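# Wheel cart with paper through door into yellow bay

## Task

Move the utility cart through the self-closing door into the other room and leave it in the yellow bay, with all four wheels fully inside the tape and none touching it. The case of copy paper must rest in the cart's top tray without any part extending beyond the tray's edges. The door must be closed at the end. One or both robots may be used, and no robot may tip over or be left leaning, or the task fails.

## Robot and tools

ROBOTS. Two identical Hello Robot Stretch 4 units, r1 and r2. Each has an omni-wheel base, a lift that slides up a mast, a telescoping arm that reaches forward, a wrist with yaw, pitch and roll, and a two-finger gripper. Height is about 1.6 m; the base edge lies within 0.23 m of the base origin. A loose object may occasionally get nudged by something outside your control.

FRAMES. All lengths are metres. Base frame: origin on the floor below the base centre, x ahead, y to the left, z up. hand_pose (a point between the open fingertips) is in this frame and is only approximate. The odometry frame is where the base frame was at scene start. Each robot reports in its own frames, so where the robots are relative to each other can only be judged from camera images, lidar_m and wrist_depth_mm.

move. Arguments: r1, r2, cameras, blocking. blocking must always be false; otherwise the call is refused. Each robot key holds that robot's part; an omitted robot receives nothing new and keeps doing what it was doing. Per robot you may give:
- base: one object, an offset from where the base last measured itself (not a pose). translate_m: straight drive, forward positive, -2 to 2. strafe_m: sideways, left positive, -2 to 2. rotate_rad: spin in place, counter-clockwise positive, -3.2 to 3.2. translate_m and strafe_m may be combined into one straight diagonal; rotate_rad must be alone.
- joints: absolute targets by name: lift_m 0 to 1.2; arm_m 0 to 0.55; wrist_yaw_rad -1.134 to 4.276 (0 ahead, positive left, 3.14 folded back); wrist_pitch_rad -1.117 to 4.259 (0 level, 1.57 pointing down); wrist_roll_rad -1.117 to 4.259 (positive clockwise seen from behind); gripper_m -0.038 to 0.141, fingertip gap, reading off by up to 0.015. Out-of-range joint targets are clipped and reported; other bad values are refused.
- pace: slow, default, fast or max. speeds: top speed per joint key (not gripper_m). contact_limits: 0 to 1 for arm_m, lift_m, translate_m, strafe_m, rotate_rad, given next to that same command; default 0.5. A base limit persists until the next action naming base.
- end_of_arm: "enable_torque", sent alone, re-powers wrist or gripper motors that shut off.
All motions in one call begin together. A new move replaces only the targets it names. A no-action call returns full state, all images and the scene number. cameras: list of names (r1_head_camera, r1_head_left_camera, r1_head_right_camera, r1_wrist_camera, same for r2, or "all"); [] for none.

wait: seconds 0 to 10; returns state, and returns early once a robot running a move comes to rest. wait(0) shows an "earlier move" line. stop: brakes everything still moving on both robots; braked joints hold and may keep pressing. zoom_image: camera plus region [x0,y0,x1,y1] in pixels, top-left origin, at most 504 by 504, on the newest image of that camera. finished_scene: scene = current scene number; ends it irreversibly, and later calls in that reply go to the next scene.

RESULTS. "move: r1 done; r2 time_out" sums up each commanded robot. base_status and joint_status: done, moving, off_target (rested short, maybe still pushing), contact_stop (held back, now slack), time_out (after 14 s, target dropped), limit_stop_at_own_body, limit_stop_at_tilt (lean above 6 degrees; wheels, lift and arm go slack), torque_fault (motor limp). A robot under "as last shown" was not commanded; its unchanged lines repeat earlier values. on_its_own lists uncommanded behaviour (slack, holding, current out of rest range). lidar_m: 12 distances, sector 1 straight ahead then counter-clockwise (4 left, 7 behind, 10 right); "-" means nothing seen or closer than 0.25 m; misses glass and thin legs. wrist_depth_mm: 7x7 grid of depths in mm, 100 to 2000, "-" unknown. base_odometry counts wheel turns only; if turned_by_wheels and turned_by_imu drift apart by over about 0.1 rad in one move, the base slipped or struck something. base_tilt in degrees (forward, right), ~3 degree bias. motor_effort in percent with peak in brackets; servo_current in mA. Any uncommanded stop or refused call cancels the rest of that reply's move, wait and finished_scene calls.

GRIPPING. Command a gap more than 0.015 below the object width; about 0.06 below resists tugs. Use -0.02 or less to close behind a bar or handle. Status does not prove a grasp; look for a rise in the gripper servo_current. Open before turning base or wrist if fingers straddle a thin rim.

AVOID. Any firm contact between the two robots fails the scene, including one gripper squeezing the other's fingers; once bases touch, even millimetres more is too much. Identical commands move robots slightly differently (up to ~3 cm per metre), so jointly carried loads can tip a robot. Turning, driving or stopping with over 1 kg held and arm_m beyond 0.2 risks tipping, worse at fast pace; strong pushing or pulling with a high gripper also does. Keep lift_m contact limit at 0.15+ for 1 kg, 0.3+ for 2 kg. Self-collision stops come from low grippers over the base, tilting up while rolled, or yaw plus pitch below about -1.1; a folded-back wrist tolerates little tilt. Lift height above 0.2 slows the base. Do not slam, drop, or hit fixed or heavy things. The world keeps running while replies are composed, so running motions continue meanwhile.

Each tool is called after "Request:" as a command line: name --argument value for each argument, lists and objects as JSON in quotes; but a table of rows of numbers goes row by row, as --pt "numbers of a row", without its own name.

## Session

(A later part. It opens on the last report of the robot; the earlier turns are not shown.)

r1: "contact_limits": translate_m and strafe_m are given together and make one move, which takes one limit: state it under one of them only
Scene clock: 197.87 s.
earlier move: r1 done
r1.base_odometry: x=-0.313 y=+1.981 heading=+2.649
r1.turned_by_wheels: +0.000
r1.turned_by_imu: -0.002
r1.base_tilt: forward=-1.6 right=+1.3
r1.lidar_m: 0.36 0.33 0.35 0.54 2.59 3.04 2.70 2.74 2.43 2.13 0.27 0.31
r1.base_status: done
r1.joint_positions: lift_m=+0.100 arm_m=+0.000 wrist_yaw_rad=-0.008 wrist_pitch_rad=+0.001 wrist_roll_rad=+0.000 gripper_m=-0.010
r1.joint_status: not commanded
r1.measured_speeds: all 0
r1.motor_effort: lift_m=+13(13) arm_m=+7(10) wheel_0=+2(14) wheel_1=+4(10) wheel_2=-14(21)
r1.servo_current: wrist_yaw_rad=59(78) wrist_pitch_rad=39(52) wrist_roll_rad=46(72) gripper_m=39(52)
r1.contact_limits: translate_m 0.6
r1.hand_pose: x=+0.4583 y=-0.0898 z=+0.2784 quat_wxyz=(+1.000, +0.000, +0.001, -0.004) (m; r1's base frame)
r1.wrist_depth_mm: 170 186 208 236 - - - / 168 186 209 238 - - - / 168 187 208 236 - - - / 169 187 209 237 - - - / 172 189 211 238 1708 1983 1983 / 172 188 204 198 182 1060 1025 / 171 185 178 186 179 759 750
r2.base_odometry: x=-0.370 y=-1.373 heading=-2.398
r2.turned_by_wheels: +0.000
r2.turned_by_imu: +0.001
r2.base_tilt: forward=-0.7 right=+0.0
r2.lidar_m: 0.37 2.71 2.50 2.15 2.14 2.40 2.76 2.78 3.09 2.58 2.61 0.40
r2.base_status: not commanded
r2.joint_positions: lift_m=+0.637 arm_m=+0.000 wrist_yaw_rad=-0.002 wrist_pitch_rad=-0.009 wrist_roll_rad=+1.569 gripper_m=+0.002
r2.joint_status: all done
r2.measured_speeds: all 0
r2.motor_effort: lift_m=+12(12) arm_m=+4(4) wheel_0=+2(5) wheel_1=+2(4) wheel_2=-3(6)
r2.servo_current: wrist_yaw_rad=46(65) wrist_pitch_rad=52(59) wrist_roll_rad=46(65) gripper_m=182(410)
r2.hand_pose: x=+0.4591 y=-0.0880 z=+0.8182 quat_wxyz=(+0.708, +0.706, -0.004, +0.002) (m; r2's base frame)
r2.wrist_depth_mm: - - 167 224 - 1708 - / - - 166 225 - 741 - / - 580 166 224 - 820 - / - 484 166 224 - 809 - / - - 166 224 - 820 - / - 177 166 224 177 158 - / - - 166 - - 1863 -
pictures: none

Request:
move --blocking false --r1 '{"base":{"translate_m":0.095,"strafe_m":0.156},"contact_limits":{"strafe_m":0.7},"pace":"slow"}'

Request:
wait --seconds 4 --cameras '["r1_head_camera","r1_head_left_camera","r1_head_right_camera"]'

Scene clock: 202.17 s.
move: r1 moving
r1.base_odometry: x=-0.324 y=+1.975 heading=+2.647
r1.turned_by_wheels: -0.002
r1.turned_by_imu: -0.002
r1.base_tilt: forward=-1.6 right=+1.3
r1.lidar_m: 0.35 0.33 0.34 0.52 2.57 3.05 2.72 2.74 2.42 2.12 0.27 0.32
r1.base_status: translate_m moving; strafe_m moving
r1.joint_positions: lift_m=+0.100 arm_m=+0.000 wrist_yaw_rad=-0.011 wrist_pitch_rad=+0.001 wrist_roll_rad=+0.000 gripper_m=-0.010
r1.joint_status: not commanded
r1.measured_speeds: translate_m=+0.025 strafe_m=+0.041 rotate_rad=+0.001 lift_m=+0.000 arm_m=+0.000 wrist_yaw_rad=-0.012 wrist_pitch_rad=+0.000 wrist_roll_rad=+0.000
r1.motor_effort: lift_m=+13(13) arm_m=+7(7) wheel_0=-9(9) wheel_1=+7(9) wheel_2=-19(19)
r1.servo_current: wrist_yaw_rad=52(65) wrist_pitch_rad=46(52) wrist_roll_rad=46(59) gripper_m=46(46)
r1.contact_limits: strafe_m 0.7
r1.hand_pose: x=+0.4580 y=-0.0905 z=+0.2784 quat_wxyz=(+1.000, +0.000, +0.001, -0.005) (m; r1's base frame)
r1.wrist_depth_mm: 166 183 204 234 - - - / 164 183 206 234 - - - / 166 184 206 234 - - - / 166 184 206 235 - - - / 166 184 207 235 1464 1921 1921 / 168 185 201 199 184 1060 1042 / 170 181 166 180 263 715 759
r2.base_odometry: x=-0.370 y=-1.373 heading=-2.398
r2.turned_by_wheels: +0.000
r2.turned_by_imu: +0.000
r2.base_tilt: forward=-0.7 right=+0.1
r2.lidar_m: 0.36 2.75 2.54 2.15 2.15 2.44 2.79 2.77 3.09 2.62 2.62 0.44
r2.base_status: not commanded
r2.joint_positions: lift_m=+0.637 arm_m=+0.000 wrist_yaw_rad=-0.002 wrist_pitch_rad=-0.009 wrist_roll_rad=+1.569 gripper_m=+0.002
r2.joint_status: not commanded
r2.measured_speeds: all 0
r2.motor_effort: lift_m=+12(12) arm_m=+4(4) wheel_0=+2(2) wheel_1=+1(2) wheel_2=-3(4)
r2.servo_current: wrist_yaw_rad=52(59) wrist_pitch_rad=52(59) wrist_roll_rad=39(59) gripper_m=182(189)
r2.hand_pose: x=+0.4591 y=-0.0880 z=+0.8182 quat_wxyz=(+0.708, +0.706, -0.004, +0.002) (m; r2's base frame)
r2.wrist_depth_mm: - - 166 224 - 1756 - / - - 166 225 - 732 - / - 580 166 225 - 820 - / - 484 166 224 - 820 - / - - 166 224 - 809 - / - 177 166 224 178 158 - / - - 166 - - 1921 -
pictures: none

Scene clock: 204.77 s.
earlier move: r1 done
r1.base_odometry: x=-0.470 y=+1.890 heading=+2.646
r1.turned_by_wheels: -0.001
r1.turned_by_imu: -0.004
r1.base_tilt: forward=-1.6 right=+1.3
r1.lidar_m: 0.29 0.26 0.26 0.36 0.58 2.93 2.84 2.85 2.56 0.37 0.37 0.46
r1.base_status: done
r1.joint_positions: lift_m=+0.100 arm_m=+0.000 wrist_yaw_rad=-0.023 wrist_pitch_rad=+0.001 wrist_roll_rad=+0.000 gripper_m=-0.010
r1.joint_status: not commanded
r1.measured_speeds: all 0
r1.on_its_own: wrist_yaw_rad is at rest, and its servo_current (143 mA) is outside its rest range (0 to 104 mA)
r1.motor_effort: lift_m=+13(13) arm_m=+7(7) wheel_0=-17(22) wheel_1=+2(9) wheel_2=-19(23)
r1.servo_current: wrist_yaw_rad=143(169) wrist_pitch_rad=33(52) wrist_roll_rad=46(65) gripper_m=39(52)
r1.contact_limits: strafe_m 0.7
r1.hand_pose: x=+0.4569 y=-0.0941 z=+0.2784 quat_wxyz=(+1.000, +0.000, +0.001, -0.012) (m; r1's base frame)
r1.wrist_depth_mm: 141 163 190 230 287 - - / 141 166 191 229 286 - - / 141 163 195 229 285 - - / 147 163 190 229 283 - - / 141 163 190 228 283 1863 1708 / 141 162 186 188 181 1025 1008 / 143 158 148 182 296 152 732
r2.base_odometry: x=-0.370 y=-1.373 heading=-2.398
r2.turned_by_wheels: +0.000
r2.turned_by_imu: +0.000
r2.base_tilt: forward=-0.7 right=+0.0
r2.lidar_m: 0.36 2.60 2.55 2.12 2.14 2.41 2.79 2.77 3.07 2.62 2.61 0.43
r2.base_status: not commanded
r2.joint_positions: lift_m=+0.637 arm_m=+0.000 wrist_yaw_rad=-0.002 wrist_pitch_rad=-0.009 wrist_roll_rad=+1.569 gripper_m=+0.002
r2.joint_status: not commanded
r2.measured_speeds: all 0
r2.motor_effort: lift_m=+12(12) arm_m=+4(4) wheel_0=+2(2) wheel_1=+2(2) wheel_2=-3(4)
r2.servo_current: wrist_yaw_rad=46(65) wrist_pitch_rad=52(59) wrist_roll_rad=52(59) gripper_m=182(189)
r2.hand_pose: x=+0.4591 y=-0.0880 z=+0.8182 quat_wxyz=(+0.708, +0.706, -0.004, +0.002) (m; r2's base frame)
r2.wrist_depth_mm: - - 167 224 - 1708 - / - - 167 225 - 741 - / - 585 167 225 - 809 - / - 484 167 224 - 820 - / - - 166 224 - 798 - / - 177 166 224 178 158 - / - - 166 - - 1863 -
wait: 2.60 of 4 s (r1 has come to rest)
pictures: r1_head_camera, r1_head_left_camera, r1_head_right_camera
Images, in order (width x height): r1_head_camera 420x560, r1_head_left_camera 420x672, r1_head_right_camera 420x672.

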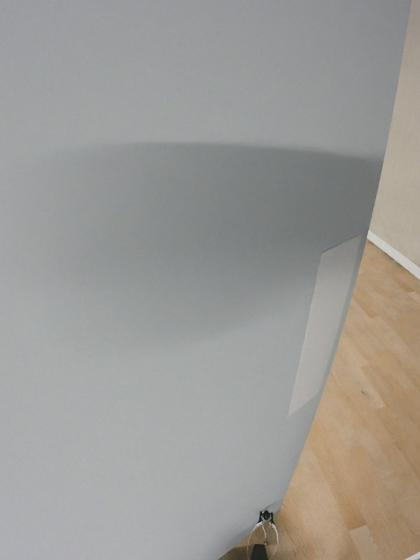

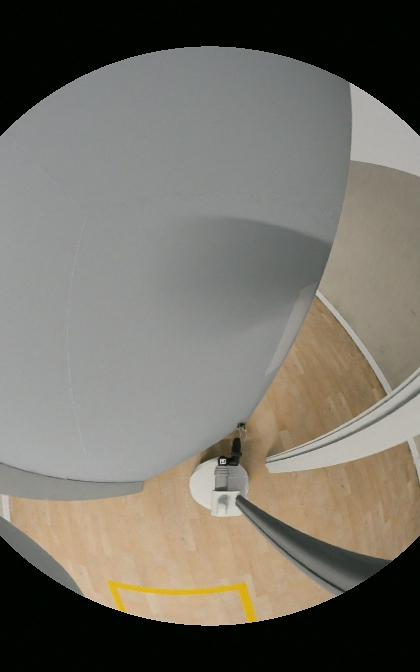

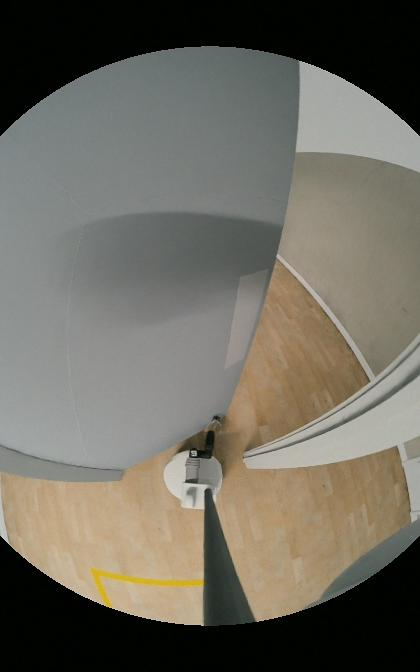

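Request:
move --blocking false --r1 '{"base":{"rotate_rad":0.55},"contact_limits":{"rotate_rad":0.8},"pace":"slow"}'

Request:
wait --seconds 3 --cameras '["r1_head_left_camera","r1_head_right_camera"]'

Scene clock: 210.37 s.
move: r1 moving
r1.base_odometry: x=-0.470 y=+1.890 heading=+2.771
r1.turned_by_wheels: +0.125
r1.turned_by_imu: +0.122
r1.base_tilt: forward=-1.6 right=+1.3
r1.lidar_m: 0.31 0.29 0.28 0.40 2.50 3.04 2.82 2.88 2.45 0.38 0.38 0.43
r1.base_status: rotate_rad moving
r1.joint_positions: lift_m=+0.100 arm_m=+0.000 wrist_yaw_rad=-0.030 wrist_pitch_rad=+0.001 wrist_roll_rad=+0.000 gripper_m=-0.010
r1.joint_status: not commanded
r1.measured_speeds: translate_m=+0.002 strafe_m=-0.001 rotate_rad=+0.486 lift_m=+0.000 arm_m=+0.000 wrist_yaw_rad=-0.001 wrist_pitch_rad=+0.000 wrist_roll_rad=+0.000
r1.motor_effort: lift_m=+13(13) arm_m=+7(7) wheel_0=-24(24) wheel_1=-9(9) wheel_2=-28(29)
r1.servo_current: wrist_yaw_rad=215(215) wrist_pitch_rad=46(52) wrist_roll_rad=39(59) gripper_m=39(46)
r1.contact_limits: rotate_rad 0.8
r1.hand_pose: x=+0.4563 y=-0.0960 z=+0.2784 quat_wxyz=(+1.000, +0.000, +0.001, -0.015) (m; r1's base frame)
r1.wrist_depth_mm: 139 161 183 216 263 - - / 139 161 183 216 262 - - / 142 158 183 215 263 - - / 144 158 183 216 262 - - / 139 158 182 215 262 1397 1708 / 139 158 183 183 181 931 991 / 141 157 140 173 176 300 723
r2: as last shown
r2.base_tilt: forward=-0.6 right=+0.1
r2.lidar_m: 0.36 2.58 2.56 2.15 2.13 2.41 2.79 2.76 3.06 2.61 2.62 0.43
r2.motor_effort: lift_m=+12(12) arm_m=+4(4) wheel_0=+2(2) wheel_1=+1(2) wheel_2=-3(3)
r2.servo_current: wrist_yaw_rad=52(65) wrist_pitch_rad=52(52) wrist_roll_rad=39(52) gripper_m=182(189)
r2.wrist_depth_mm: - - 167 224 - 1756 - / - - 166 226 - 741 - / - 585 166 225 - 809 - / - 484 166 224 - 820 - / - - 166 225 - 820 - / - 177 166 224 177 158 - / - - 166 - - 1921 -
pictures: none

Scene clock: 211.63 s.
earlier move: r1 done
r1.base_odometry: x=-0.470 y=+1.890 heading=-3.090
r1.turned_by_wheels: +0.422
r1.turned_by_imu: +0.419
r1.base_tilt: forward=-1.6 right=+1.3
r1.lidar_m: 0.37 0.35 0.43 2.46 2.93 2.80 2.83 2.55 0.38 0.37 2.74 0.41
r1.base_status: done
r1.joint_positions: lift_m=+0.100 arm_m=+0.000 wrist_yaw_rad=-0.030 wrist_pitch_rad=+0.001 wrist_roll_rad=+0.000 gripper_m=-0.010
r1.joint_status: not commanded
r1.measured_speeds: all 0
r1.on_its_own: wrist_yaw_rad is at rest, and its servo_current (202 mA) is outside its rest range (0 to 104 mA)
r1.motor_effort: lift_m=+13(13) arm_m=+6(7) wheel_0=-15(27) wheel_1=-4(9) wheel_2=-23(29)
r1.servo_current: wrist_yaw_rad=202(221) wrist_pitch_rad=39(52) wrist_roll_rad=52(65) gripper_m=39(46)
r1.contact_limits: rotate_rad 0.8
r1.hand_pose: x=+0.4563 y=-0.0960 z=+0.2784 quat_wxyz=(+1.000, +0.000, +0.001, -0.015) (m; r1's base frame)
r1.wrist_depth_mm: 175 187 204 223 247 277 309 / 173 187 204 224 247 277 310 / 173 187 204 224 247 277 310 / 175 188 204 223 247 277 309 / 175 187 204 224 247 278 304 / 173 187 202 185 180 277 304 / 173 185 155 181 249 153 312
r2.base_odometry: x=-0.370 y=-1.373 heading=-2.398
r2.turned_by_wheels: +0.000
r2.turned_by_imu: +0.000
r2.base_tilt: forward=-0.7 right=+0.1
r2.lidar_m: 0.37 2.46 2.53 2.15 2.15 2.43 2.78 2.77 3.10 2.61 2.60 0.42
r2.base_status: not commanded
r2.joint_positions: lift_m=+0.637 arm_m=+0.000 wrist_yaw_rad=-0.002 wrist_pitch_rad=-0.009 wrist_roll_rad=+1.569 gripper_m=+0.002
r2.joint_status: not commanded
r2.measured_speeds: all 0
r2.motor_effort: lift_m=+12(12) arm_m=+4(4) wheel_0=+2(2) wheel_1=+1(2) wheel_2=-3(4)
r2.servo_current: wrist_yaw_rad=52(65) wrist_pitch_rad=52(59) wrist_roll_rad=52(52) gripper_m=182(189)
r2.hand_pose: x=+0.4591 y=-0.0880 z=+0.8182 quat_wxyz=(+0.708, +0.706, -0.004, +0.002) (m; r2's base frame)
r2.wrist_depth_mm: - - 166 225 - 1708 - / - - 166 225 - 741 - / - 585 166 226 - 809 - / - 488 167 225 - 809 - / - - 166 224 - 809 - / - 177 166 225 177 158 - / - - 166 - - 1921 -
wait: 1.27 of 3 s (r1 has come to rest)
pictures: r1_head_left_camera, r1_head_right_camera
Images, in order (width x height): r1_head_left_camera 420x672, r1_head_right_camera 420x672.

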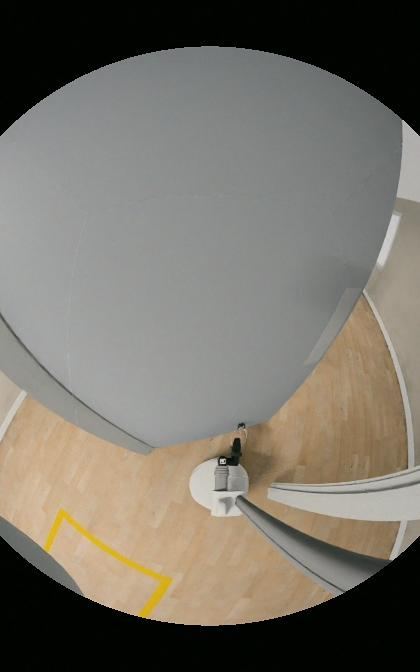

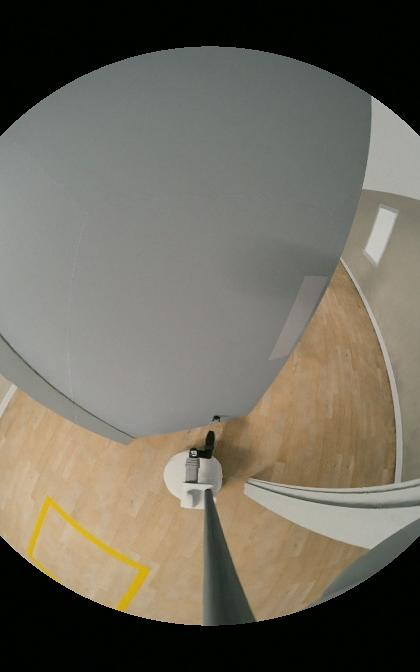

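Request:
move --blocking false --r1 '{"base":{"translate_m":0.3,"strafe_m":-0.05},"contact_limits":{"translate_m":0.7},"pace":"slow"}'

Request:
wait --seconds 5 --cameras '["r1_head_left_camera","r1_head_right_camera"]'

Scene clock: 218.70 s.
move: r1 moving
r1.base_odometry: x=-0.482 y=+1.891 heading=-3.092
r1.turned_by_wheels: -0.002
r1.turned_by_imu: -0.002
r1.base_tilt: forward=-1.6 right=+1.3
r1.lidar_m: 0.36 0.36 0.43 0.61 2.94 2.82 2.85 2.56 0.37 0.38 2.72 0.46
r1.base_status: translate_m moving; strafe_m moving
r1.joint_positions: lift_m=+0.100 arm_m=+0.000 wrist_yaw_rad=-0.030 wrist_pitch_rad=+0.001 wrist_roll_rad=+0.000 gripper_m=-0.010
r1.joint_status: not commanded
r1.measured_speeds: translate_m=+0.048 strafe_m=-0.008 rotate_rad=+0.000 lift_m=+0.000 arm_m=+0.000 wrist_yaw_rad=+0.000 wrist_pitch_rad=+0.000 wrist_roll_rad=+0.000
r1.motor_effort: lift_m=+13(13) arm_m=+6(6) wheel_0=-4(12) wheel_1=+1(4) wheel_2=-25(26)
r1.servo_current: wrist_yaw_rad=208(221) wrist_pitch_rad=39(46) wrist_roll_rad=59(72) gripper_m=46(46)
r1.contact_limits: translate_m 0.7
r1.hand_pose: x=+0.4563 y=-0.0960 z=+0.2784 quat_wxyz=(+1.000, +0.000, +0.001, -0.015) (m; r1's base frame)
r1.wrist_depth_mm: 175 188 206 225 251 283 320 / 173 187 206 229 251 283 319 / 173 189 206 225 250 283 319 / 176 189 206 226 251 283 319 / 175 189 206 226 252 283 317 / 171 188 203 195 185 289 320 / 173 186 158 177 256 148 320
r2: as last shown
r2.lidar_m: 0.39 2.43 2.55 2.15 2.13 2.42 2.78 2.78 3.09 2.60 2.61 0.43
r2.motor_effort: lift_m=+12(12) arm_m=+4(4) wheel_0=+2(2) wheel_1=+1(2) wheel_2=-3(3)
r2.servo_current: wrist_yaw_rad=46(52) wrist_pitch_rad=52(65) wrist_roll_rad=52(59) gripper_m=176(182)
r2.wrist_depth_mm: - - 166 224 - 1708 - / - - 166 224 - 741 - / - 580 166 225 - 820 - / - 484 166 224 - 820 - / - - 166 224 - 809 - / - 177 166 224 178 158 - / - - 166 - - 1921 -
pictures: none

Scene clock: 222.50 s.
earlier move: r1 done
r1.base_odometry: x=-0.771 y=+1.925 heading=-3.091
r1.turned_by_wheels: +0.001
r1.turned_by_imu: -0.003
r1.base_tilt: forward=-1.6 right=+1.3
r1.lidar_m: 0.30 0.27 0.29 0.36 2.96 3.11 3.13 0.49 0.47 2.33 2.79 0.50
r1.base_status: done
r1.joint_positions: lift_m=+0.100 arm_m=+0.000 wrist_yaw_rad=-0.028 wrist_pitch_rad=+0.001 wrist_roll_rad=+0.000 gripper_m=-0.010
r1.joint_status: not commanded
r1.measured_speeds: all 0
r1.on_its_own: wrist_yaw_rad is at rest, and its servo_current (182 mA) is outside its rest range (0 to 104 mA)
r1.motor_effort: lift_m=+13(13) arm_m=+6(6) wheel_0=+0(12) wheel_1=+3(7) wheel_2=-14(27)
r1.servo_current: wrist_yaw_rad=182(221) wrist_pitch_rad=39(52) wrist_roll_rad=46(72) gripper_m=46(46)
r1.contact_limits: translate_m 0.7
r1.hand_pose: x=+0.4565 y=-0.0955 z=+0.2784 quat_wxyz=(+1.000, +0.000, +0.001, -0.014) (m; r1's base frame)
r1.wrist_depth_mm: 151 178 204 245 294 - - / 151 174 204 245 304 - - / 157 174 204 245 304 - - / 148 174 204 244 303 - - / 151 174 204 244 303 1863 1756 / 151 173 193 198 282 1008 991 / 153 169 178 167 273 654 715
r2.base_odometry: x=-0.370 y=-1.373 heading=-2.398
r2.turned_by_wheels: +0.000
r2.turned_by_imu: +0.001
r2.base_tilt: forward=-0.7 right=+0.0
r2.lidar_m: 0.36 2.69 2.55 2.14 2.14 2.43 2.78 2.76 3.07 2.62 2.60 0.41
r2.base_status: not commanded
r2.joint_positions: lift_m=+0.637 arm_m=+0.000 wrist_yaw_rad=-0.002 wrist_pitch_rad=-0.009 wrist_roll_rad=+1.569 gripper_m=+0.002
r2.joint_status: not commanded
r2.measured_speeds: all 0
r2.motor_effort: lift_m=+12(12) arm_m=+4(5) wheel_0=+2(2) wheel_1=+1(2) wheel_2=-4(4)
r2.servo_current: wrist_yaw_rad=46(65) wrist_pitch_rad=52(65) wrist_roll_rad=46(65) gripper_m=182(189)
r2.hand_pose: x=+0.4591 y=-0.0880 z=+0.8182 quat_wxyz=(+0.708, +0.706, -0.004, +0.002) (m; r2's base frame)
r2.wrist_depth_mm: - - 167 225 - 1661 - / - - 167 224 - 732 - / - 580 166 224 - 820 - / - 488 166 225 - 798 - / - - 166 224 - 820 - / - 176 166 224 178 158 - / - - 166 - - 1921 -
wait: 3.80 of 5 s (r1 has come to rest)
pictures: r1_head_left_camera, r1_head_right_camera
Images, in order (width x height): r1_head_left_camera 420x672, r1_head_right_camera 420x672.

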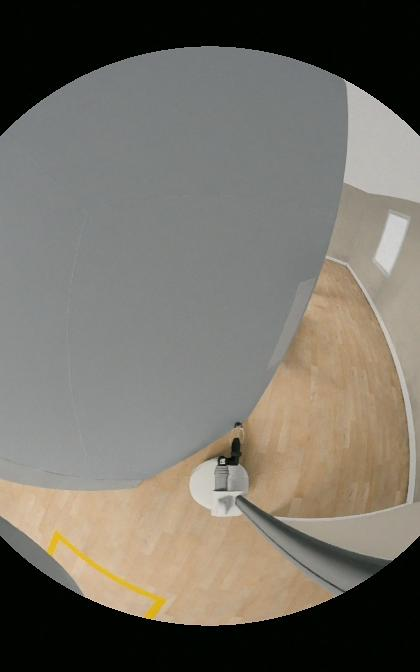

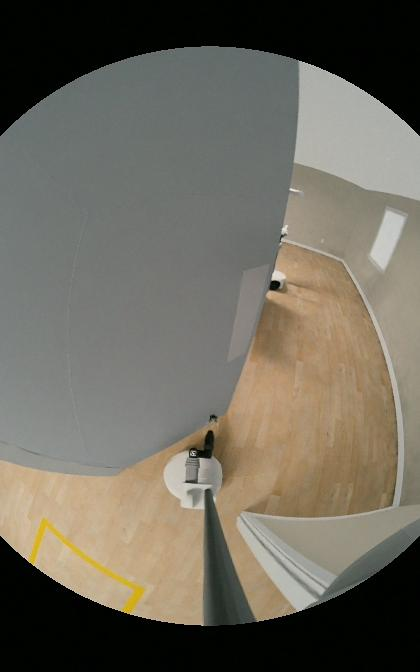

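Request:
move --blocking false --r1 '{"base":{"rotate_rad":0.5},"contact_limits":{"rotate_rad":0.8},"pace":"slow"}'

Request:
wait --seconds 2.5 --cameras '[]'

Request:
move --blocking false --r1 '{"base":{"translate_m":0.3},"contact_limits":{"translate_m":0.7},"pace":"slow"}'

Request:
wait --seconds 5 --cameras '["r1_head_left_camera","r1_head_right_camera","r2_head_camera","r2_head_left_camera"]'

Scene clock: 228.40 s.
move: r1 moving
r1.base_odometry: x=-0.771 y=+1.925 heading=-2.968
r1.turned_by_wheels: +0.123
r1.turned_by_imu: +0.122
r1.base_tilt: forward=-1.6 right=+1.3
r1.lidar_m: 0.30 0.28 0.29 0.41 3.15 3.10 3.17 0.46 0.58 2.38 3.03 0.43
r1.base_status: rotate_rad moving
r1.joint_positions: lift_m=+0.100 arm_m=+0.000 wrist_yaw_rad=-0.028 wrist_pitch_rad=+0.001 wrist_roll_rad=+0.000 gripper_m=-0.010
r1.joint_status: not commanded
r1.measured_speeds: translate_m=-0.001 strafe_m=+0.000 rotate_rad=+0.484 lift_m=+0.000 arm_m=+0.000 wrist_yaw_rad=+0.000 wrist_pitch_rad=+0.000 wrist_roll_rad=+0.000
r1.motor_effort: lift_m=+13(13) arm_m=+5(6) wheel_0=-21(21) wheel_1=-7(8) wheel_2=-25(25)
r1.servo_current: wrist_yaw_rad=182(195) wrist_pitch_rad=39(46) wrist_roll_rad=52(72) gripper_m=46(46)
r1.contact_limits: rotate_rad 0.8
r1.hand_pose: x=+0.4565 y=-0.0955 z=+0.2784 quat_wxyz=(+1.000, +0.000, +0.001, -0.014) (m; r1's base frame)
r1.wrist_depth_mm: 142 161 186 220 267 329 - / 142 161 186 219 265 327 - / 142 162 186 219 265 325 - / 148 161 186 220 266 325 - / 142 162 186 219 264 325 1756 / 141 161 182 183 181 325 991 / 144 161 142 181 183 303 715
r2: as last shown
r2.turned_by_imu: +0.000
r2.base_tilt: forward=-0.7 right=+0.1
r2.lidar_m: 0.39 2.67 2.52 2.16 2.15 2.41 2.78 2.78 3.10 2.62 2.62 0.42
r2.motor_effort: lift_m=+12(12) arm_m=+4(4) wheel_0=+2(2) wheel_1=+2(2) wheel_2=-3(4)
r2.servo_current: wrist_yaw_rad=59(59) wrist_pitch_rad=52(59) wrist_roll_rad=46(52) gripper_m=182(189)
r2.wrist_depth_mm: - - 167 224 - 1708 - / - - 166 225 - 741 - / - 574 166 224 - 820 - / - 484 167 225 - 820 - / - - 166 225 - 820 - / - 176 165 224 177 158 - / - - 166 - - 1921 -
pictures: none

Scene clock: 229.60 s.
earlier move: r1 done
r1.base_odometry: x=-0.771 y=+1.925 heading=-2.593
r1.turned_by_wheels: +0.375
r1.turned_by_imu: +0.373
r1.base_tilt: forward=-1.6 right=+1.2
r1.lidar_m: 0.36 0.36 0.40 2.85 3.09 3.10 0.48 0.47 2.32 2.73 1.78 0.46
r1.base_status: done
r1.joint_positions: lift_m=+0.100 arm_m=+0.000 wrist_yaw_rad=-0.011 wrist_pitch_rad=+0.001 wrist_roll_rad=+0.000 gripper_m=-0.010
r1.joint_status: not commanded
r1.measured_speeds: all 0
r1.motor_effort: lift_m=+13(13) arm_m=+5(6) wheel_0=-7(24) wheel_1=-2(9) wheel_2=-15(28)
r1.servo_current: wrist_yaw_rad=52(208) wrist_pitch_rad=46(46) wrist_roll_rad=39(72) gripper_m=39(46)
r1.contact_limits: rotate_rad 0.8
r1.hand_pose: x=+0.4582 y=-0.0905 z=+0.2784 quat_wxyz=(+1.000, +0.000, +0.001, -0.005) (m; r1's base frame)
r1.wrist_depth_mm: 178 194 211 232 258 291 327 / 179 194 212 233 258 291 327 / 179 195 212 234 258 290 327 / 180 195 213 233 258 293 329 / 181 195 213 234 259 291 327 / 179 194 209 200 185 293 329 / 178 191 166 158 255 303 329
r2.base_odometry: x=-0.370 y=-1.373 heading=-2.398
r2.turned_by_wheels: +0.000
r2.turned_by_imu: +0.000
r2.base_tilt: forward=-0.7 right=+0.0
r2.lidar_m: 0.38 2.70 2.51 2.13 2.13 2.42 2.77 2.78 3.12 2.63 2.59 0.42
r2.base_status: not commanded
r2.joint_positions: lift_m=+0.637 arm_m=+0.000 wrist_yaw_rad=-0.002 wrist_pitch_rad=-0.009 wrist_roll_rad=+1.569 gripper_m=+0.002
r2.joint_status: not commanded
r2.measured_speeds: all 0
r2.motor_effort: lift_m=+12(12) arm_m=+4(4) wheel_0=+2(2) wheel_1=+2(2) wheel_2=-3(4)
r2.servo_current: wrist_yaw_rad=46(59) wrist_pitch_rad=52(59) wrist_roll_rad=59(59) gripper_m=189(189)
r2.hand_pose: x=+0.4591 y=-0.0880 z=+0.8182 quat_wxyz=(+0.708, +0.706, -0.004, +0.002) (m; r2's base frame)
r2.wrist_depth_mm: - - 167 224 - 1708 - / - - 166 225 - 741 - / - 585 166 225 - 798 - / - 488 166 224 - 820 - / - 549 166 225 - 820 - / - 177 165 225 178 158 - / - - 167 - - 1921 -
wait: 1.20 of 2.5 s (r1 has come to rest)
pictures: none
No camera images: "cameras" was empty.

Scene clock: 230.10 s.
move: r1 moving
r1.base_odometry: x=-0.782 y=+1.918 heading=-2.594
r1.turned_by_wheels: -0.001
r1.turned_by_imu: -0.001
r1.base_tilt: forward=-1.6 right=+1.3
r1.lidar_m: 0.38 0.35 0.41 2.83 3.11 3.12 0.51 0.47 2.33 2.70 1.77 0.47
r1.base_status: translate_m moving
r1.joint_positions: lift_m=+0.100 arm_m=+0.000 wrist_yaw_rad=-0.011 wrist_pitch_rad=+0.001 wrist_roll_rad=+0.000 gripper_m=-0.010
r1.joint_status: not commanded
r1.measured_speeds: translate_m=+0.048 strafe_m=+0.000 rotate_rad=+0.001 lift_m=+0.000 arm_m=+0.000 wrist_yaw_rad=+0.000 wrist_pitch_rad=+0.000 wrist_roll_rad=+0.000
r1.motor_effort: lift_m=+13(13) arm_m=+5(5) wheel_0=+3(5) wheel_1=+4(6) wheel_2=-19(20)
r1.servo_current: wrist_yaw_rad=52(85) wrist_pitch_rad=46(52) wrist_roll_rad=59(59) gripper_m=46(46)
r1.contact_limits: translate_m 0.7
r1.hand_pose: x=+0.4582 y=-0.0906 z=+0.2784 quat_wxyz=(+1.000, +0.000, +0.001, -0.005) (m; r1's base frame)
r1.wrist_depth_mm: 178 195 213 234 263 297 336 / 178 194 213 235 263 297 338 / 180 195 212 235 262 296 334 / 181 195 213 236 263 298 336 / 180 195 213 235 262 297 336 / 178 195 208 200 185 297 330 / 179 191 168 181 251 303 338
r2: as last shown
r2.base_tilt: forward=-0.7 right=+0.1
r2.lidar_m: 0.38 2.71 2.52 2.14 2.15 2.41 2.79 2.78 3.09 2.61 2.61 0.42
r2.motor_effort: lift_m=+12(12) arm_m=+4(4) wheel_0=+1(2) wheel_1=+1(2) wheel_2=-3(3)
r2.servo_current: wrist_yaw_rad=39(52) wrist_pitch_rad=52(59) wrist_roll_rad=52(59) gripper_m=182(189)
r2.wrist_depth_mm: - - 166 225 - 1708 - / - - 167 225 - 732 - / - 580 167 224 - 820 - / - 484 166 224 - 809 - / - 549 166 224 - 809 - / - 177 165 224 178 158 - / - - 166 - - 1863 -
pictures: none

Scene clock: 233.87 s.
earlier move: r1 done
r1.base_odometry: x=-1.027 y=+1.769 heading=-2.594
r1.turned_by_wheels: +0.000
r1.turned_by_imu: -0.003
r1.base_tilt: forward=-1.6 right=+1.3
r1.lidar_m: 0.32 0.27 0.25 0.32 3.33 3.31 0.74 0.78 2.54 2.98 1.57 0.50
r1.base_status: done
r1.joint_positions: lift_m=+0.100 arm_m=+0.000 wrist_yaw_rad=-0.011 wrist_pitch_rad=+0.001 wrist_roll_rad=+0.000 gripper_m=-0.010
r1.joint_status: not commanded
r1.measured_speeds: all 0
r1.motor_effort: lift_m=+13(13) arm_m=+5(5) wheel_0=-1(6) wheel_1=+2(8) wheel_2=-8(20)
r1.servo_current: wrist_yaw_rad=85(91) wrist_pitch_rad=39(52) wrist_roll_rad=39(65) gripper_m=46(52)
r1.contact_limits: translate_m 0.7
r1.hand_pose: x=+0.4582 y=-0.0906 z=+0.2784 quat_wxyz=(+1.000, +0.000, +0.001, -0.005) (m; r1's base frame)
r1.wrist_depth_mm: 152 178 206 253 325 - - / 150 174 206 252 322 - - / 156 174 206 252 325 - - / 156 174 211 250 322 - - / 150 173 206 251 320 1756 1708 / 148 177 195 192 320 991 1008 / 151 169 179 185 286 691 707
r2.base_odometry: x=-0.370 y=-1.373 heading=-2.398
r2.turned_by_wheels: +0.000
r2.turned_by_imu: +0.001
r2.base_tilt: forward=-0.7 right=+0.1
r2.lidar_m: 0.36 3.06 2.53 2.15 2.12 2.45 2.77 2.78 3.06 2.61 2.62 0.41
r2.base_status: not commanded
r2.joint_positions: lift_m=+0.637 arm_m=+0.000 wrist_yaw_rad=-0.002 wrist_pitch_rad=-0.009 wrist_roll_rad=+1.569 gripper_m=+0.002
r2.joint_status: not commanded
r2.measured_speeds: all 0
r2.motor_effort: lift_m=+12(12) arm_m=+4(4) wheel_0=+2(2) wheel_1=+1(2) wheel_2=-3(4)
r2.servo_current: wrist_yaw_rad=52(65) wrist_pitch_rad=52(59) wrist_roll_rad=46(59) gripper_m=182(189)
r2.hand_pose: x=+0.4591 y=-0.0880 z=+0.8182 quat_wxyz=(+0.708, +0.706, -0.004, +0.002) (m; r2's base frame)
r2.wrist_depth_mm: - - 167 225 - 1756 - / - - 166 225 - 750 - / - 580 166 224 - 820 - / - 484 166 224 - 809 - / - - 166 225 - 809 - / - 177 165 224 178 158 - / - - 166 - - 1921 -
wait: 3.77 of 5 s (r1 has come to rest)
pictures: r1_head_left_camera, r1_head_right_camera, r2_head_camera, r2_head_left_camera
Images, in order (width x height): r1_head_left_camera 420x672, r1_head_right_camera 420x672, r2_head_camera 420x560, r2_head_left_camera 420x672.

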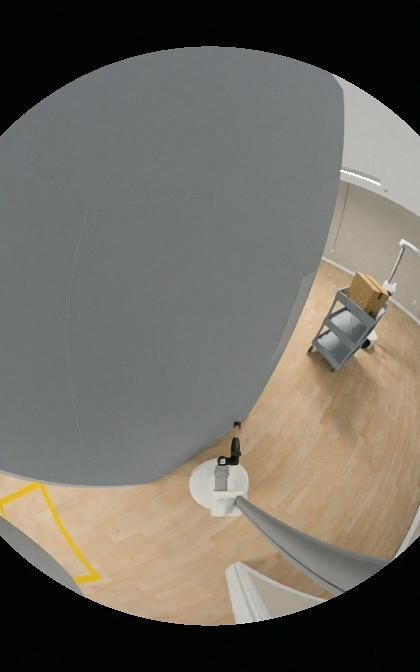

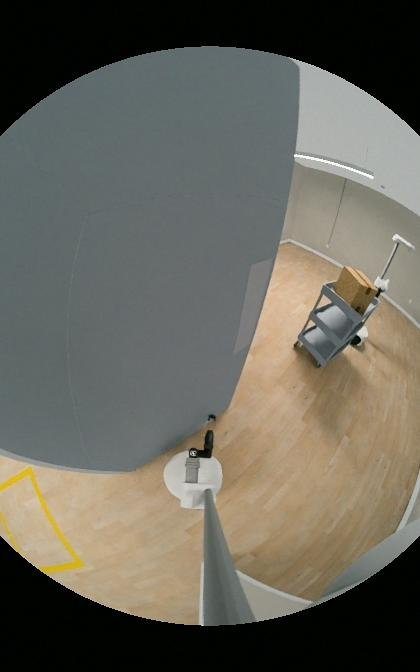

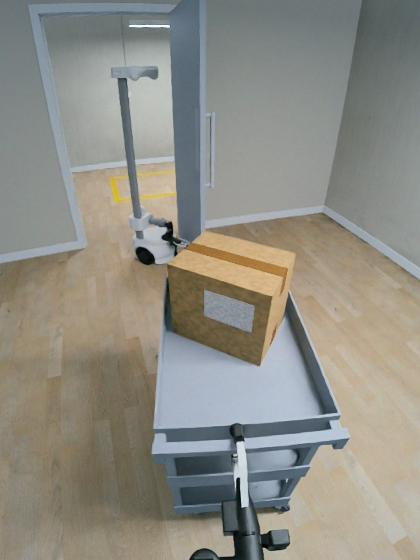

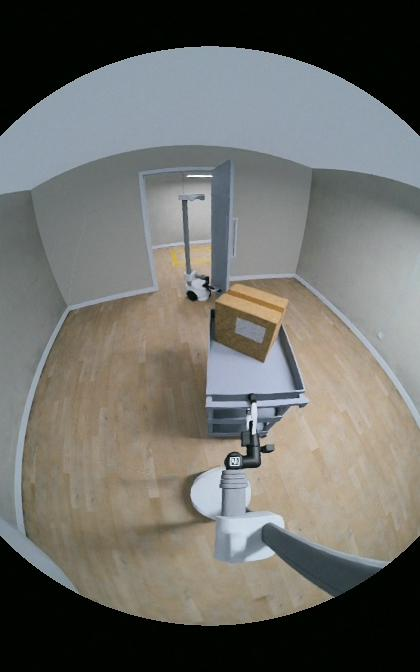

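Request:
move --blocking false --r1 '{"base":{"translate_m":0.32,"strafe_m":-0.05},"contact_limits":{"translate_m":0.7},"pace":"slow"}'

Request:
wait --seconds 5 --cameras '[]'

Request:
move --blocking false --r1 '{"base":{"rotate_rad":0.4},"contact_limits":{"rotate_rad":0.8},"pace":"slow"}'

Request:
wait --seconds 2.5 --cameras '["r1_head_left_camera","r1_head_right_camera","r2_head_camera","r2_head_left_camera","r2_wrist_camera"]'

Scene clock: 243.03 s.
move: r1 moving
r1.base_odometry: x=-1.039 y=+1.764 heading=-2.594
r1.turned_by_wheels: -0.001
r1.turned_by_imu: -0.001
r1.base_tilt: forward=-1.6 right=+1.3
r1.lidar_m: 0.29 0.25 0.25 0.34 3.32 3.32 0.75 0.81 2.54 2.98 1.56 0.50
r1.base_status: translate_m moving; strafe_m moving
r1.joint_positions: lift_m=+0.100 arm_m=+0.000 wrist_yaw_rad=-0.011 wrist_pitch_rad=+0.001 wrist_roll_rad=+0.000 gripper_m=-0.010
r1.joint_status: not commanded
r1.measured_speeds: translate_m=+0.049 strafe_m=-0.008 rotate_rad=+0.003 lift_m=+0.000 arm_m=+0.000 wrist_yaw_rad=+0.000 wrist_pitch_rad=+0.000 wrist_roll_rad=+0.000
r1.motor_effort: lift_m=+13(13) arm_m=+5(5) wheel_0=+3(3) wheel_1=+5(6) wheel_2=-14(16)
r1.servo_current: wrist_yaw_rad=72(78) wrist_pitch_rad=46(46) wrist_roll_rad=52(52) gripper_m=39(52)
r1.contact_limits: translate_m 0.7
r1.hand_pose: x=+0.4582 y=-0.0906 z=+0.2784 quat_wxyz=(+1.000, +0.000, +0.001, -0.005) (m; r1's base frame)
r1.wrist_depth_mm: 150 176 204 250 324 - - / 150 171 204 250 324 - - / 144 171 204 249 320 - - / 154 171 204 250 319 - - / 147 175 202 248 320 1863 1756 / 150 174 192 193 304 1025 991 / 149 166 178 186 293 661 715
r2: as last shown
r2.turned_by_imu: +0.000
r2.base_tilt: forward=-0.7 right=+0.0
r2.lidar_m: 0.39 3.03 2.54 2.14 2.14 2.42 2.77 2.76 3.09 2.62 2.63 0.41
r2.motor_effort: lift_m=+12(12) arm_m=+4(4) wheel_0=+1(2) wheel_1=+1(2) wheel_2=-3(3)
r2.servo_current: wrist_yaw_rad=52(59) wrist_pitch_rad=52(59) wrist_roll_rad=46(59) gripper_m=182(189)
r2.wrist_depth_mm: - - 167 224 - 1661 - / - - 166 225 - 732 - / - 580 166 225 - 809 - / - 484 166 225 - 809 - / - - 166 224 - 809 - / - 178 165 224 178 158 - / - - 166 - - 1921 -
pictures: none

Scene clock: 247.03 s.
earlier move: r1 done
r1.base_odometry: x=-1.326 y=+1.645 heading=-2.593
r1.turned_by_wheels: +0.001
r1.turned_by_imu: -0.002
r1.base_tilt: forward=-1.6 right=+1.3
r1.lidar_m: 0.25 0.25 - 0.25 0.35 3.58 1.06 1.32 2.74 3.17 1.35 1.44
r1.base_status: done
r1.joint_positions: lift_m=+0.100 arm_m=+0.000 wrist_yaw_rad=-0.003 wrist_pitch_rad=+0.001 wrist_roll_rad=+0.000 gripper_m=-0.010
r1.joint_status: not commanded
r1.measured_speeds: all 0
r1.motor_effort: lift_m=+13(13) arm_m=+5(5) wheel_0=+5(9) wheel_1=+7(10) wheel_2=-6(16)
r1.servo_current: wrist_yaw_rad=46(91) wrist_pitch_rad=33(52) wrist_roll_rad=39(72) gripper_m=39(52)
r1.contact_limits: translate_m 0.7
r1.hand_pose: x=+0.4589 y=-0.0882 z=+0.2784 quat_wxyz=(+1.000, +0.000, +0.001, -0.001) (m; r1's base frame)
r1.wrist_depth_mm: 139 164 193 - - - - / 132 164 186 - - - - / 132 159 191 - - - - / 132 159 191 - - - - / 132 158 191 - - 1863 1756 / 131 158 184 194 1078 1042 991 / 137 149 183 180 152 750 723
r2.base_odometry: x=-0.370 y=-1.373 heading=-2.398
r2.turned_by_wheels: +0.000
r2.turned_by_imu: +0.001
r2.base_tilt: forward=-0.7 right=+0.1
r2.lidar_m: 0.38 3.05 2.54 2.12 2.14 2.39 2.77 2.76 3.10 2.59 2.62 0.41
r2.base_status: not commanded
r2.joint_positions: lift_m=+0.637 arm_m=+0.000 wrist_yaw_rad=-0.002 wrist_pitch_rad=-0.009 wrist_roll_rad=+1.569 gripper_m=+0.002
r2.joint_status: not commanded
r2.measured_speeds: all 0
r2.motor_effort: lift_m=+12(12) arm_m=+4(4) wheel_0=+1(2) wheel_1=+2(2) wheel_2=-3(4)
r2.servo_current: wrist_yaw_rad=33(59) wrist_pitch_rad=52(59) wrist_roll_rad=46(65) gripper_m=182(189)
r2.hand_pose: x=+0.4591 y=-0.0880 z=+0.8182 quat_wxyz=(+0.708, +0.706, -0.004, +0.002) (m; r2's base frame)
r2.wrist_depth_mm: - - 167 224 - 1708 - / - - 167 225 - 741 - / - 580 166 224 - 820 - / - 488 166 224 1921 820 - / - - 166 225 - 820 - / - 177 166 224 178 158 - / - - 166 - - 1863 -
wait: 4.00 of 5 s (r1 has come to rest)
pictures: none
No camera images: "cameras" was empty.

Scene clock: 247.53 s.
move: r1 moving
r1.base_odometry: x=-1.326 y=+1.645 heading=-2.471
r1.turned_by_wheels: +0.122
r1.turned_by_imu: +0.122
r1.base_tilt: forward=-1.6 right=+1.3
r1.lidar_m: 0.25 0.25 0.25 0.25 0.40 3.62 1.06 1.72 2.76 3.46 1.35 3.36
r1.base_status: rotate_rad moving
r1.joint_positions: lift_m=+0.100 arm_m=+0.000 wrist_yaw_rad=-0.017 wrist_pitch_rad=+0.001 wrist_roll_rad=+0.000 gripper_m=-0.010
r1.joint_status: not commanded
r1.measured_speeds: translate_m=+0.002 strafe_m=-0.004 rotate_rad=+0.481 lift_m=+0.000 arm_m=+0.000 wrist_yaw_rad=-0.087 wrist_pitch_rad=+0.000 wrist_roll_rad=+0.000
r1.motor_effort: lift_m=+13(13) arm_m=+2(5) wheel_0=-24(24) wheel_1=-9(9) wheel_2=-11(13)
r1.servo_current: wrist_yaw_rad=85(91) wrist_pitch_rad=39(46) wrist_roll_rad=46(65) gripper_m=39(46)
r1.contact_limits: rotate_rad 0.8
r1.hand_pose: x=+0.4578 y=-0.0923 z=+0.2784 quat_wxyz=(+1.000, +0.000, +0.001, -0.008) (m; r1's base frame)
r1.wrist_depth_mm: - 146 170 - - - - / 119 139 170 - - - - / 122 142 170 - - - - / 116 135 169 - - - - / 113 135 169 1708 - 1863 1808 / 118 138 163 191 181 1042 1008 / 115 130 144 177 683 145 741
r2: as last shown
r2.turned_by_imu: +0.000
r2.lidar_m: 0.38 3.04 2.51 2.14 2.15 2.40 2.79 2.78 3.06 2.63 2.61 0.43
r2.motor_effort: lift_m=+12(12) arm_m=+4(4) wheel_0=+2(2) wheel_1=+2(2) wheel_2=-3(3)
r2.servo_current: wrist_yaw_rad=46(52) wrist_pitch_rad=52(59) wrist_roll_rad=46(59) gripper_m=182(182)
r2.wrist_depth_mm: - - 167 224 - 1661 - / - - 166 225 - 750 - / - 585 166 224 - 820 - / - 484 166 224 - 809 - / - - 167 224 - 831 - / - 177 166 224 177 158 - / - - 166 - - 1921 -
pictures: none

Scene clock: 250.03 s.
earlier move: r1 contact_stop
r1.base_odometry: x=-1.299 y=+1.734 heading=-2.609
r1.turned_by_wheels: -0.138
r1.turned_by_imu: -0.204
r1.base_tilt: forward=-1.6 right=+1.3
r1.lidar_m: 0.25 0.25 - 0.25 0.37 3.59 1.01 1.22 2.63 2.95 1.32 1.35
r1.base_status: rotate_rad contact_stop
r1.joint_positions: lift_m=+0.100 arm_m=+0.000 wrist_yaw_rad=-0.005 wrist_pitch_rad=+0.001 wrist_roll_rad=+0.000 gripper_m=-0.010
r1.joint_status: not commanded
r1.measured_speeds: translate_m=-0.024 strafe_m=-0.007 rotate_rad=-0.035 lift_m=+0.000 arm_m=+0.000 wrist_yaw_rad=+0.000 wrist_pitch_rad=+0.000 wrist_roll_rad=+0.000
r1.on_its_own: the wheels are slack since a contact_stop
r1.motor_effort: lift_m=+14(14) arm_m=+4(15) wheel_0=+1(33) wheel_1=-1(12) wheel_2=+2(35)
r1.servo_current: wrist_yaw_rad=52(423) wrist_pitch_rad=39(52) wrist_roll_rad=39(65) gripper_m=46(52)
r1.contact_limits: rotate_rad 0.8
r1.hand_pose: x=+0.4587 y=-0.0890 z=+0.2783 quat_wxyz=(+1.000, +0.000, +0.001, -0.003) (m; r1's base frame)
r1.wrist_depth_mm: - 148 161 - - - - / 120 140 166 - - - - / 123 140 166 - - - - / 117 136 - - - - - / 114 139 160 - 1921 1808 1808 / 119 138 165 194 1042 1025 1008 / 116 131 164 185 152 750 723
r2.base_odometry: x=-0.370 y=-1.373 heading=-2.398
r2.turned_by_wheels: +0.000
r2.turned_by_imu: +0.000
r2.base_tilt: forward=-0.7 right=+0.0
r2.lidar_m: 0.38 3.04 2.54 2.15 2.14 2.43 2.78 2.76 3.08 2.61 2.60 0.43
r2.base_status: not commanded
r2.joint_positions: lift_m=+0.637 arm_m=+0.000 wrist_yaw_rad=-0.002 wrist_pitch_rad=-0.009 wrist_roll_rad=+1.569 gripper_m=+0.002
r2.joint_status: not commanded
r2.measured_speeds: all 0
r2.motor_effort: lift_m=+12(12) arm_m=+4(4) wheel_0=+1(2) wheel_1=+1(2) wheel_2=-3(3)
r2.servo_current: wrist_yaw_rad=46(65) wrist_pitch_rad=52(59) wrist_roll_rad=59(59) gripper_m=182(189)
r2.hand_pose: x=+0.4591 y=-0.0880 z=+0.8182 quat_wxyz=(+0.708, +0.706, -0.004, +0.002) (m; r2's base frame)
r2.wrist_depth_mm: - - 166 224 - 1708 - / - - 166 224 - 741 - / - 580 166 225 - 809 - / - 484 166 225 - 809 - / - - 166 224 1921 809 - / - 177 166 224 177 158 - / - - 166 - - 1921 -
wait: 2.50 s; no rest
pictures: r1_head_left_camera, r1_head_right_camera, r2_head_camera, r2_head_left_camera, r2_wrist_camera
Images, in order (width x height): r1_head_left_camera 420x672, r1_head_right_camera 420x672, r2_head_camera 420x560, r2_head_left_camera 420x672, r2_wrist_camera 616x392.

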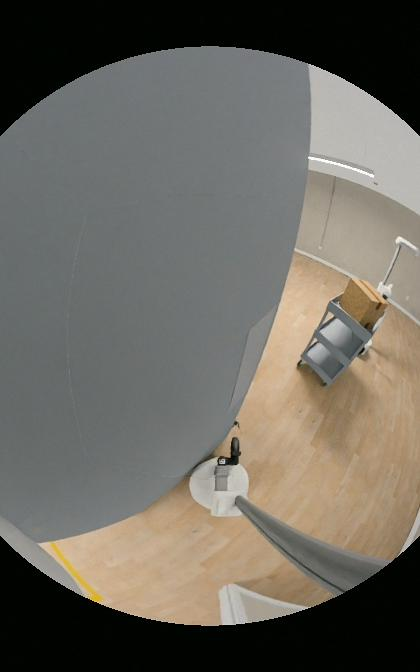

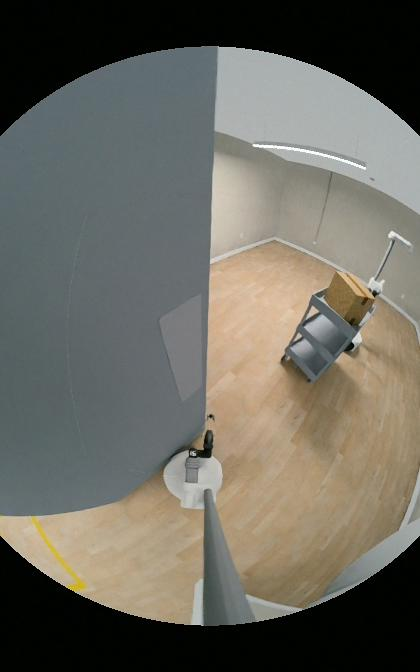

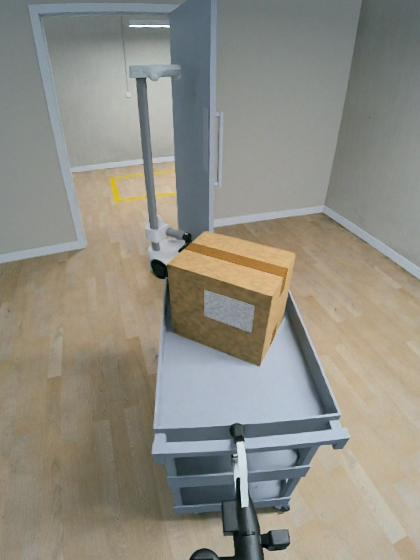

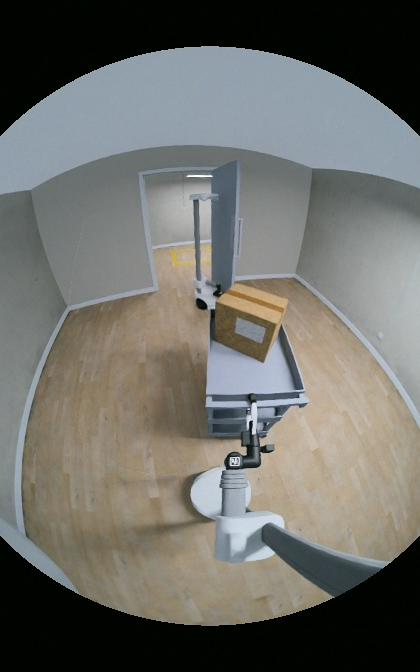

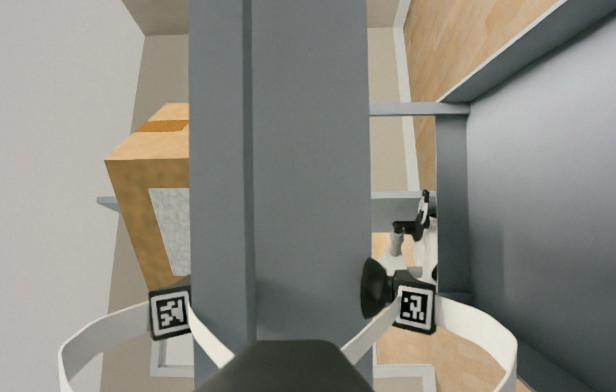

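Request:
zoom_image --camera "r2_head_camera" --region '[20, 0, 260, 290]'

Scaled by 1.738 from the camera's 420x560 image, which has a finer 1200x1600 frame.

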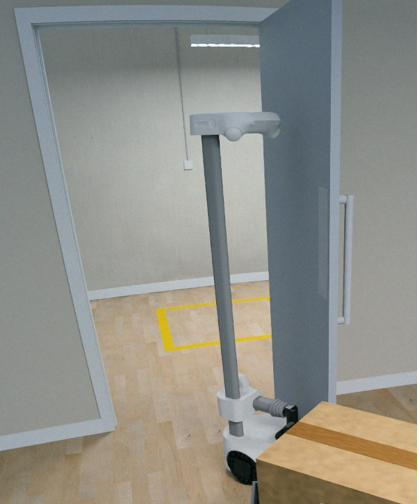

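Request:
move --blocking false --r1 '{"base":{"translate_m":0.11,"strafe_m":0.07},"contact_limits":{"translate_m":0.6},"pace":"slow"}'

Request:
wait --seconds 3 --cameras '["r1_head_left_camera","r1_head_right_camera","r2_head_camera","r2_head_left_camera"]'

Scene clock: 278.20 s.
earlier move: r1 contact_stop
move: r1 moving
r1.base_odometry: x=-1.289 y=+1.743 heading=-2.634
r1.turned_by_wheels: -0.026
r1.turned_by_imu: -0.026
r1.base_tilt: forward=-1.6 right=+1.3
r1.lidar_m: 0.25 0.25 - 0.25 0.38 3.58 0.98 1.13 2.61 2.90 1.33 1.35
r1.base_status: earlier rotate_rad contact_stop (by the wheels' count: -0.041 of +0.400); translate_m moving; strafe_m moving
r1.joint_positions: lift_m=+0.100 arm_m=+0.000 wrist_yaw_rad=-0.004 wrist_pitch_rad=+0.001 wrist_roll_rad=+0.000 gripper_m=-0.010
r1.joint_status: not commanded
r1.measured_speeds: translate_m=+0.047 strafe_m=+0.029 rotate_rad=+0.004 lift_m=+0.000 arm_m=+0.000 wrist_yaw_rad=+0.022 wrist_pitch_rad=+0.000 wrist_roll_rad=+0.000
r1.motor_effort: lift_m=+14(14) arm_m=+4(4) wheel_0=-10(10) wheel_1=+13(13) wheel_2=-9(11)
r1.servo_current: wrist_yaw_rad=65(65) wrist_pitch_rad=39(46) wrist_roll_rad=46(59) gripper_m=46(46)
r1.contact_limits: translate_m 0.6
r1.hand_pose: x=+0.4588 y=-0.0886 z=+0.2783 quat_wxyz=(+1.000, +0.000, +0.001, -0.002) (m; r1's base frame)
r1.wrist_depth_mm: - 154 169 - - - - / 122 142 169 - - - - / 125 142 163 - - - - / 122 138 - - - - - / 127 141 163 - - 1921 1499 / 121 141 170 193 1060 1060 991 / 118 132 167 180 152 750 723
r2: as last shown
r2.turned_by_imu: +0.001
r2.base_tilt: forward=-0.7 right=+0.1
r2.lidar_m: 0.39 3.02 2.54 2.15 2.16 2.41 2.76 2.77 3.07 2.61 2.61 0.42
r2.motor_effort: lift_m=+12(12) arm_m=+4(4) wheel_0=+2(2) wheel_1=+2(2) wheel_2=-3(4)
r2.servo_current: wrist_yaw_rad=39(52) wrist_pitch_rad=52(59) wrist_roll_rad=46(52) gripper_m=182(189)
r2.wrist_depth_mm: - - 167 225 - 1708 - / - - 166 224 - 741 - / - 574 166 224 - 820 - / - 488 166 225 - 820 - / - - 166 225 1921 820 - / - 177 166 224 177 158 - / - - 166 - - 1921 -
pictures: none

Scene clock: 280.17 s.
earlier move: r1 done
r1.base_odometry: x=-1.344 y=+1.641 heading=-2.634
r1.turned_by_wheels: +0.000
r1.turned_by_imu: +0.000
r1.base_tilt: forward=-1.6 right=+1.3
r1.lidar_m: 0.28 0.25 - 0.25 0.28 3.60 1.09 1.22 2.73 3.02 1.32 1.32
r1.base_status: done
r1.joint_positions: lift_m=+0.100 arm_m=+0.000 wrist_yaw_rad=-0.003 wrist_pitch_rad=+0.001 wrist_roll_rad=+0.000 gripper_m=-0.010
r1.joint_status: not commanded
r1.measured_speeds: all 0
r1.motor_effort: lift_m=+14(14) arm_m=+4(5) wheel_0=-8(14) wheel_1=+7(16) wheel_2=-5(11)
r1.servo_current: wrist_yaw_rad=39(72) wrist_pitch_rad=52(52) wrist_roll_rad=46(72) gripper_m=39(52)
r1.contact_limits: translate_m 0.6
r1.hand_pose: x=+0.4590 y=-0.0882 z=+0.2783 quat_wxyz=(+1.000, +0.000, +0.001, -0.001) (m; r1's base frame)
r1.wrist_depth_mm: 166 - - - - - - / 161 - - - - - - / 161 - - - - - - / 161 - - - - - - / 160 - - - 1921 1921 1756 / 160 1138 1008 195 1060 1025 1042 / 163 750 180 180 153 750 723
r2.base_odometry: x=-0.370 y=-1.373 heading=-2.398
r2.turned_by_wheels: +0.000
r2.turned_by_imu: +0.000
r2.base_tilt: forward=-0.7 right=+0.1
r2.lidar_m: 0.39 3.05 2.53 2.15 2.13 2.39 2.79 2.78 3.09 2.61 2.62 0.43
r2.base_status: not commanded
r2.joint_positions: lift_m=+0.637 arm_m=+0.000 wrist_yaw_rad=-0.002 wrist_pitch_rad=-0.009 wrist_roll_rad=+1.569 gripper_m=+0.002
r2.joint_status: not commanded
r2.measured_speeds: all 0
r2.motor_effort: lift_m=+12(12) arm_m=+4(4) wheel_0=+2(2) wheel_1=+1(2) wheel_2=-3(4)
r2.servo_current: wrist_yaw_rad=52(59) wrist_pitch_rad=46(59) wrist_roll_rad=39(59) gripper_m=182(189)
r2.hand_pose: x=+0.4591 y=-0.0880 z=+0.8182 quat_wxyz=(+0.708, +0.706, -0.004, +0.002) (m; r2's base frame)
r2.wrist_depth_mm: - - 167 225 - 1708 - / - - 167 225 - 732 - / - 580 166 225 - 809 - / - 484 166 224 1921 809 - / - - 166 224 1921 809 - / - 178 165 225 177 158 - / - - 166 - - 1863 -
wait: 1.97 of 3 s (r1 has come to rest)
pictures: r1_head_left_camera, r1_head_right_camera, r2_head_camera, r2_head_left_camera
Images, in order (width x height): r1_head_left_camera 420x672, r1_head_right_camera 420x672, r2_head_camera 420x560, r2_head_left_camera 420x672.

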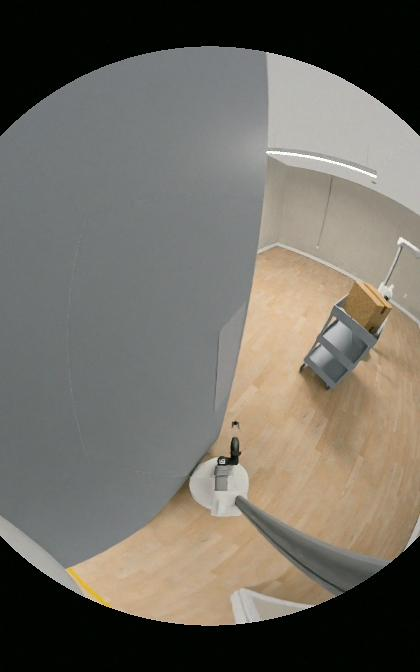

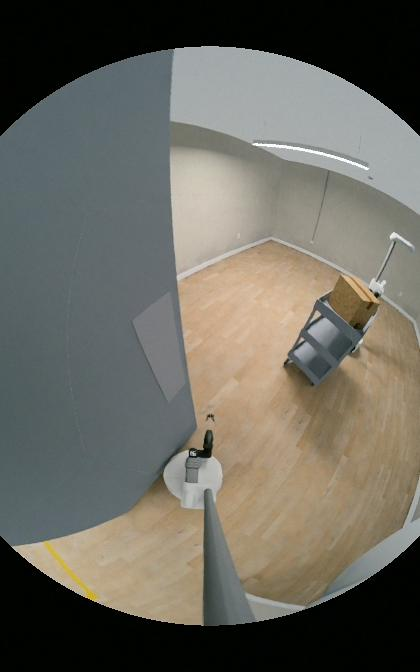

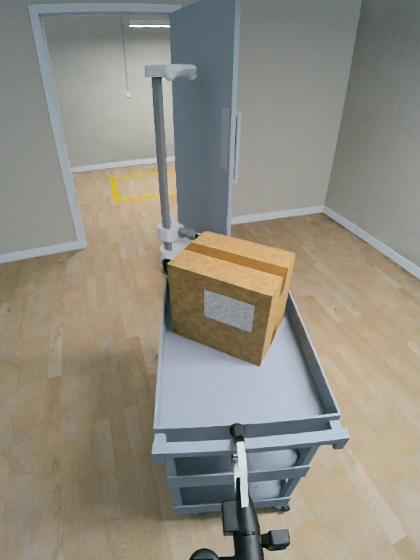

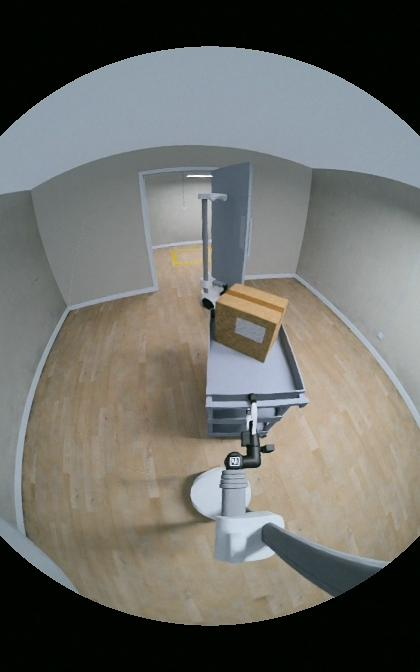

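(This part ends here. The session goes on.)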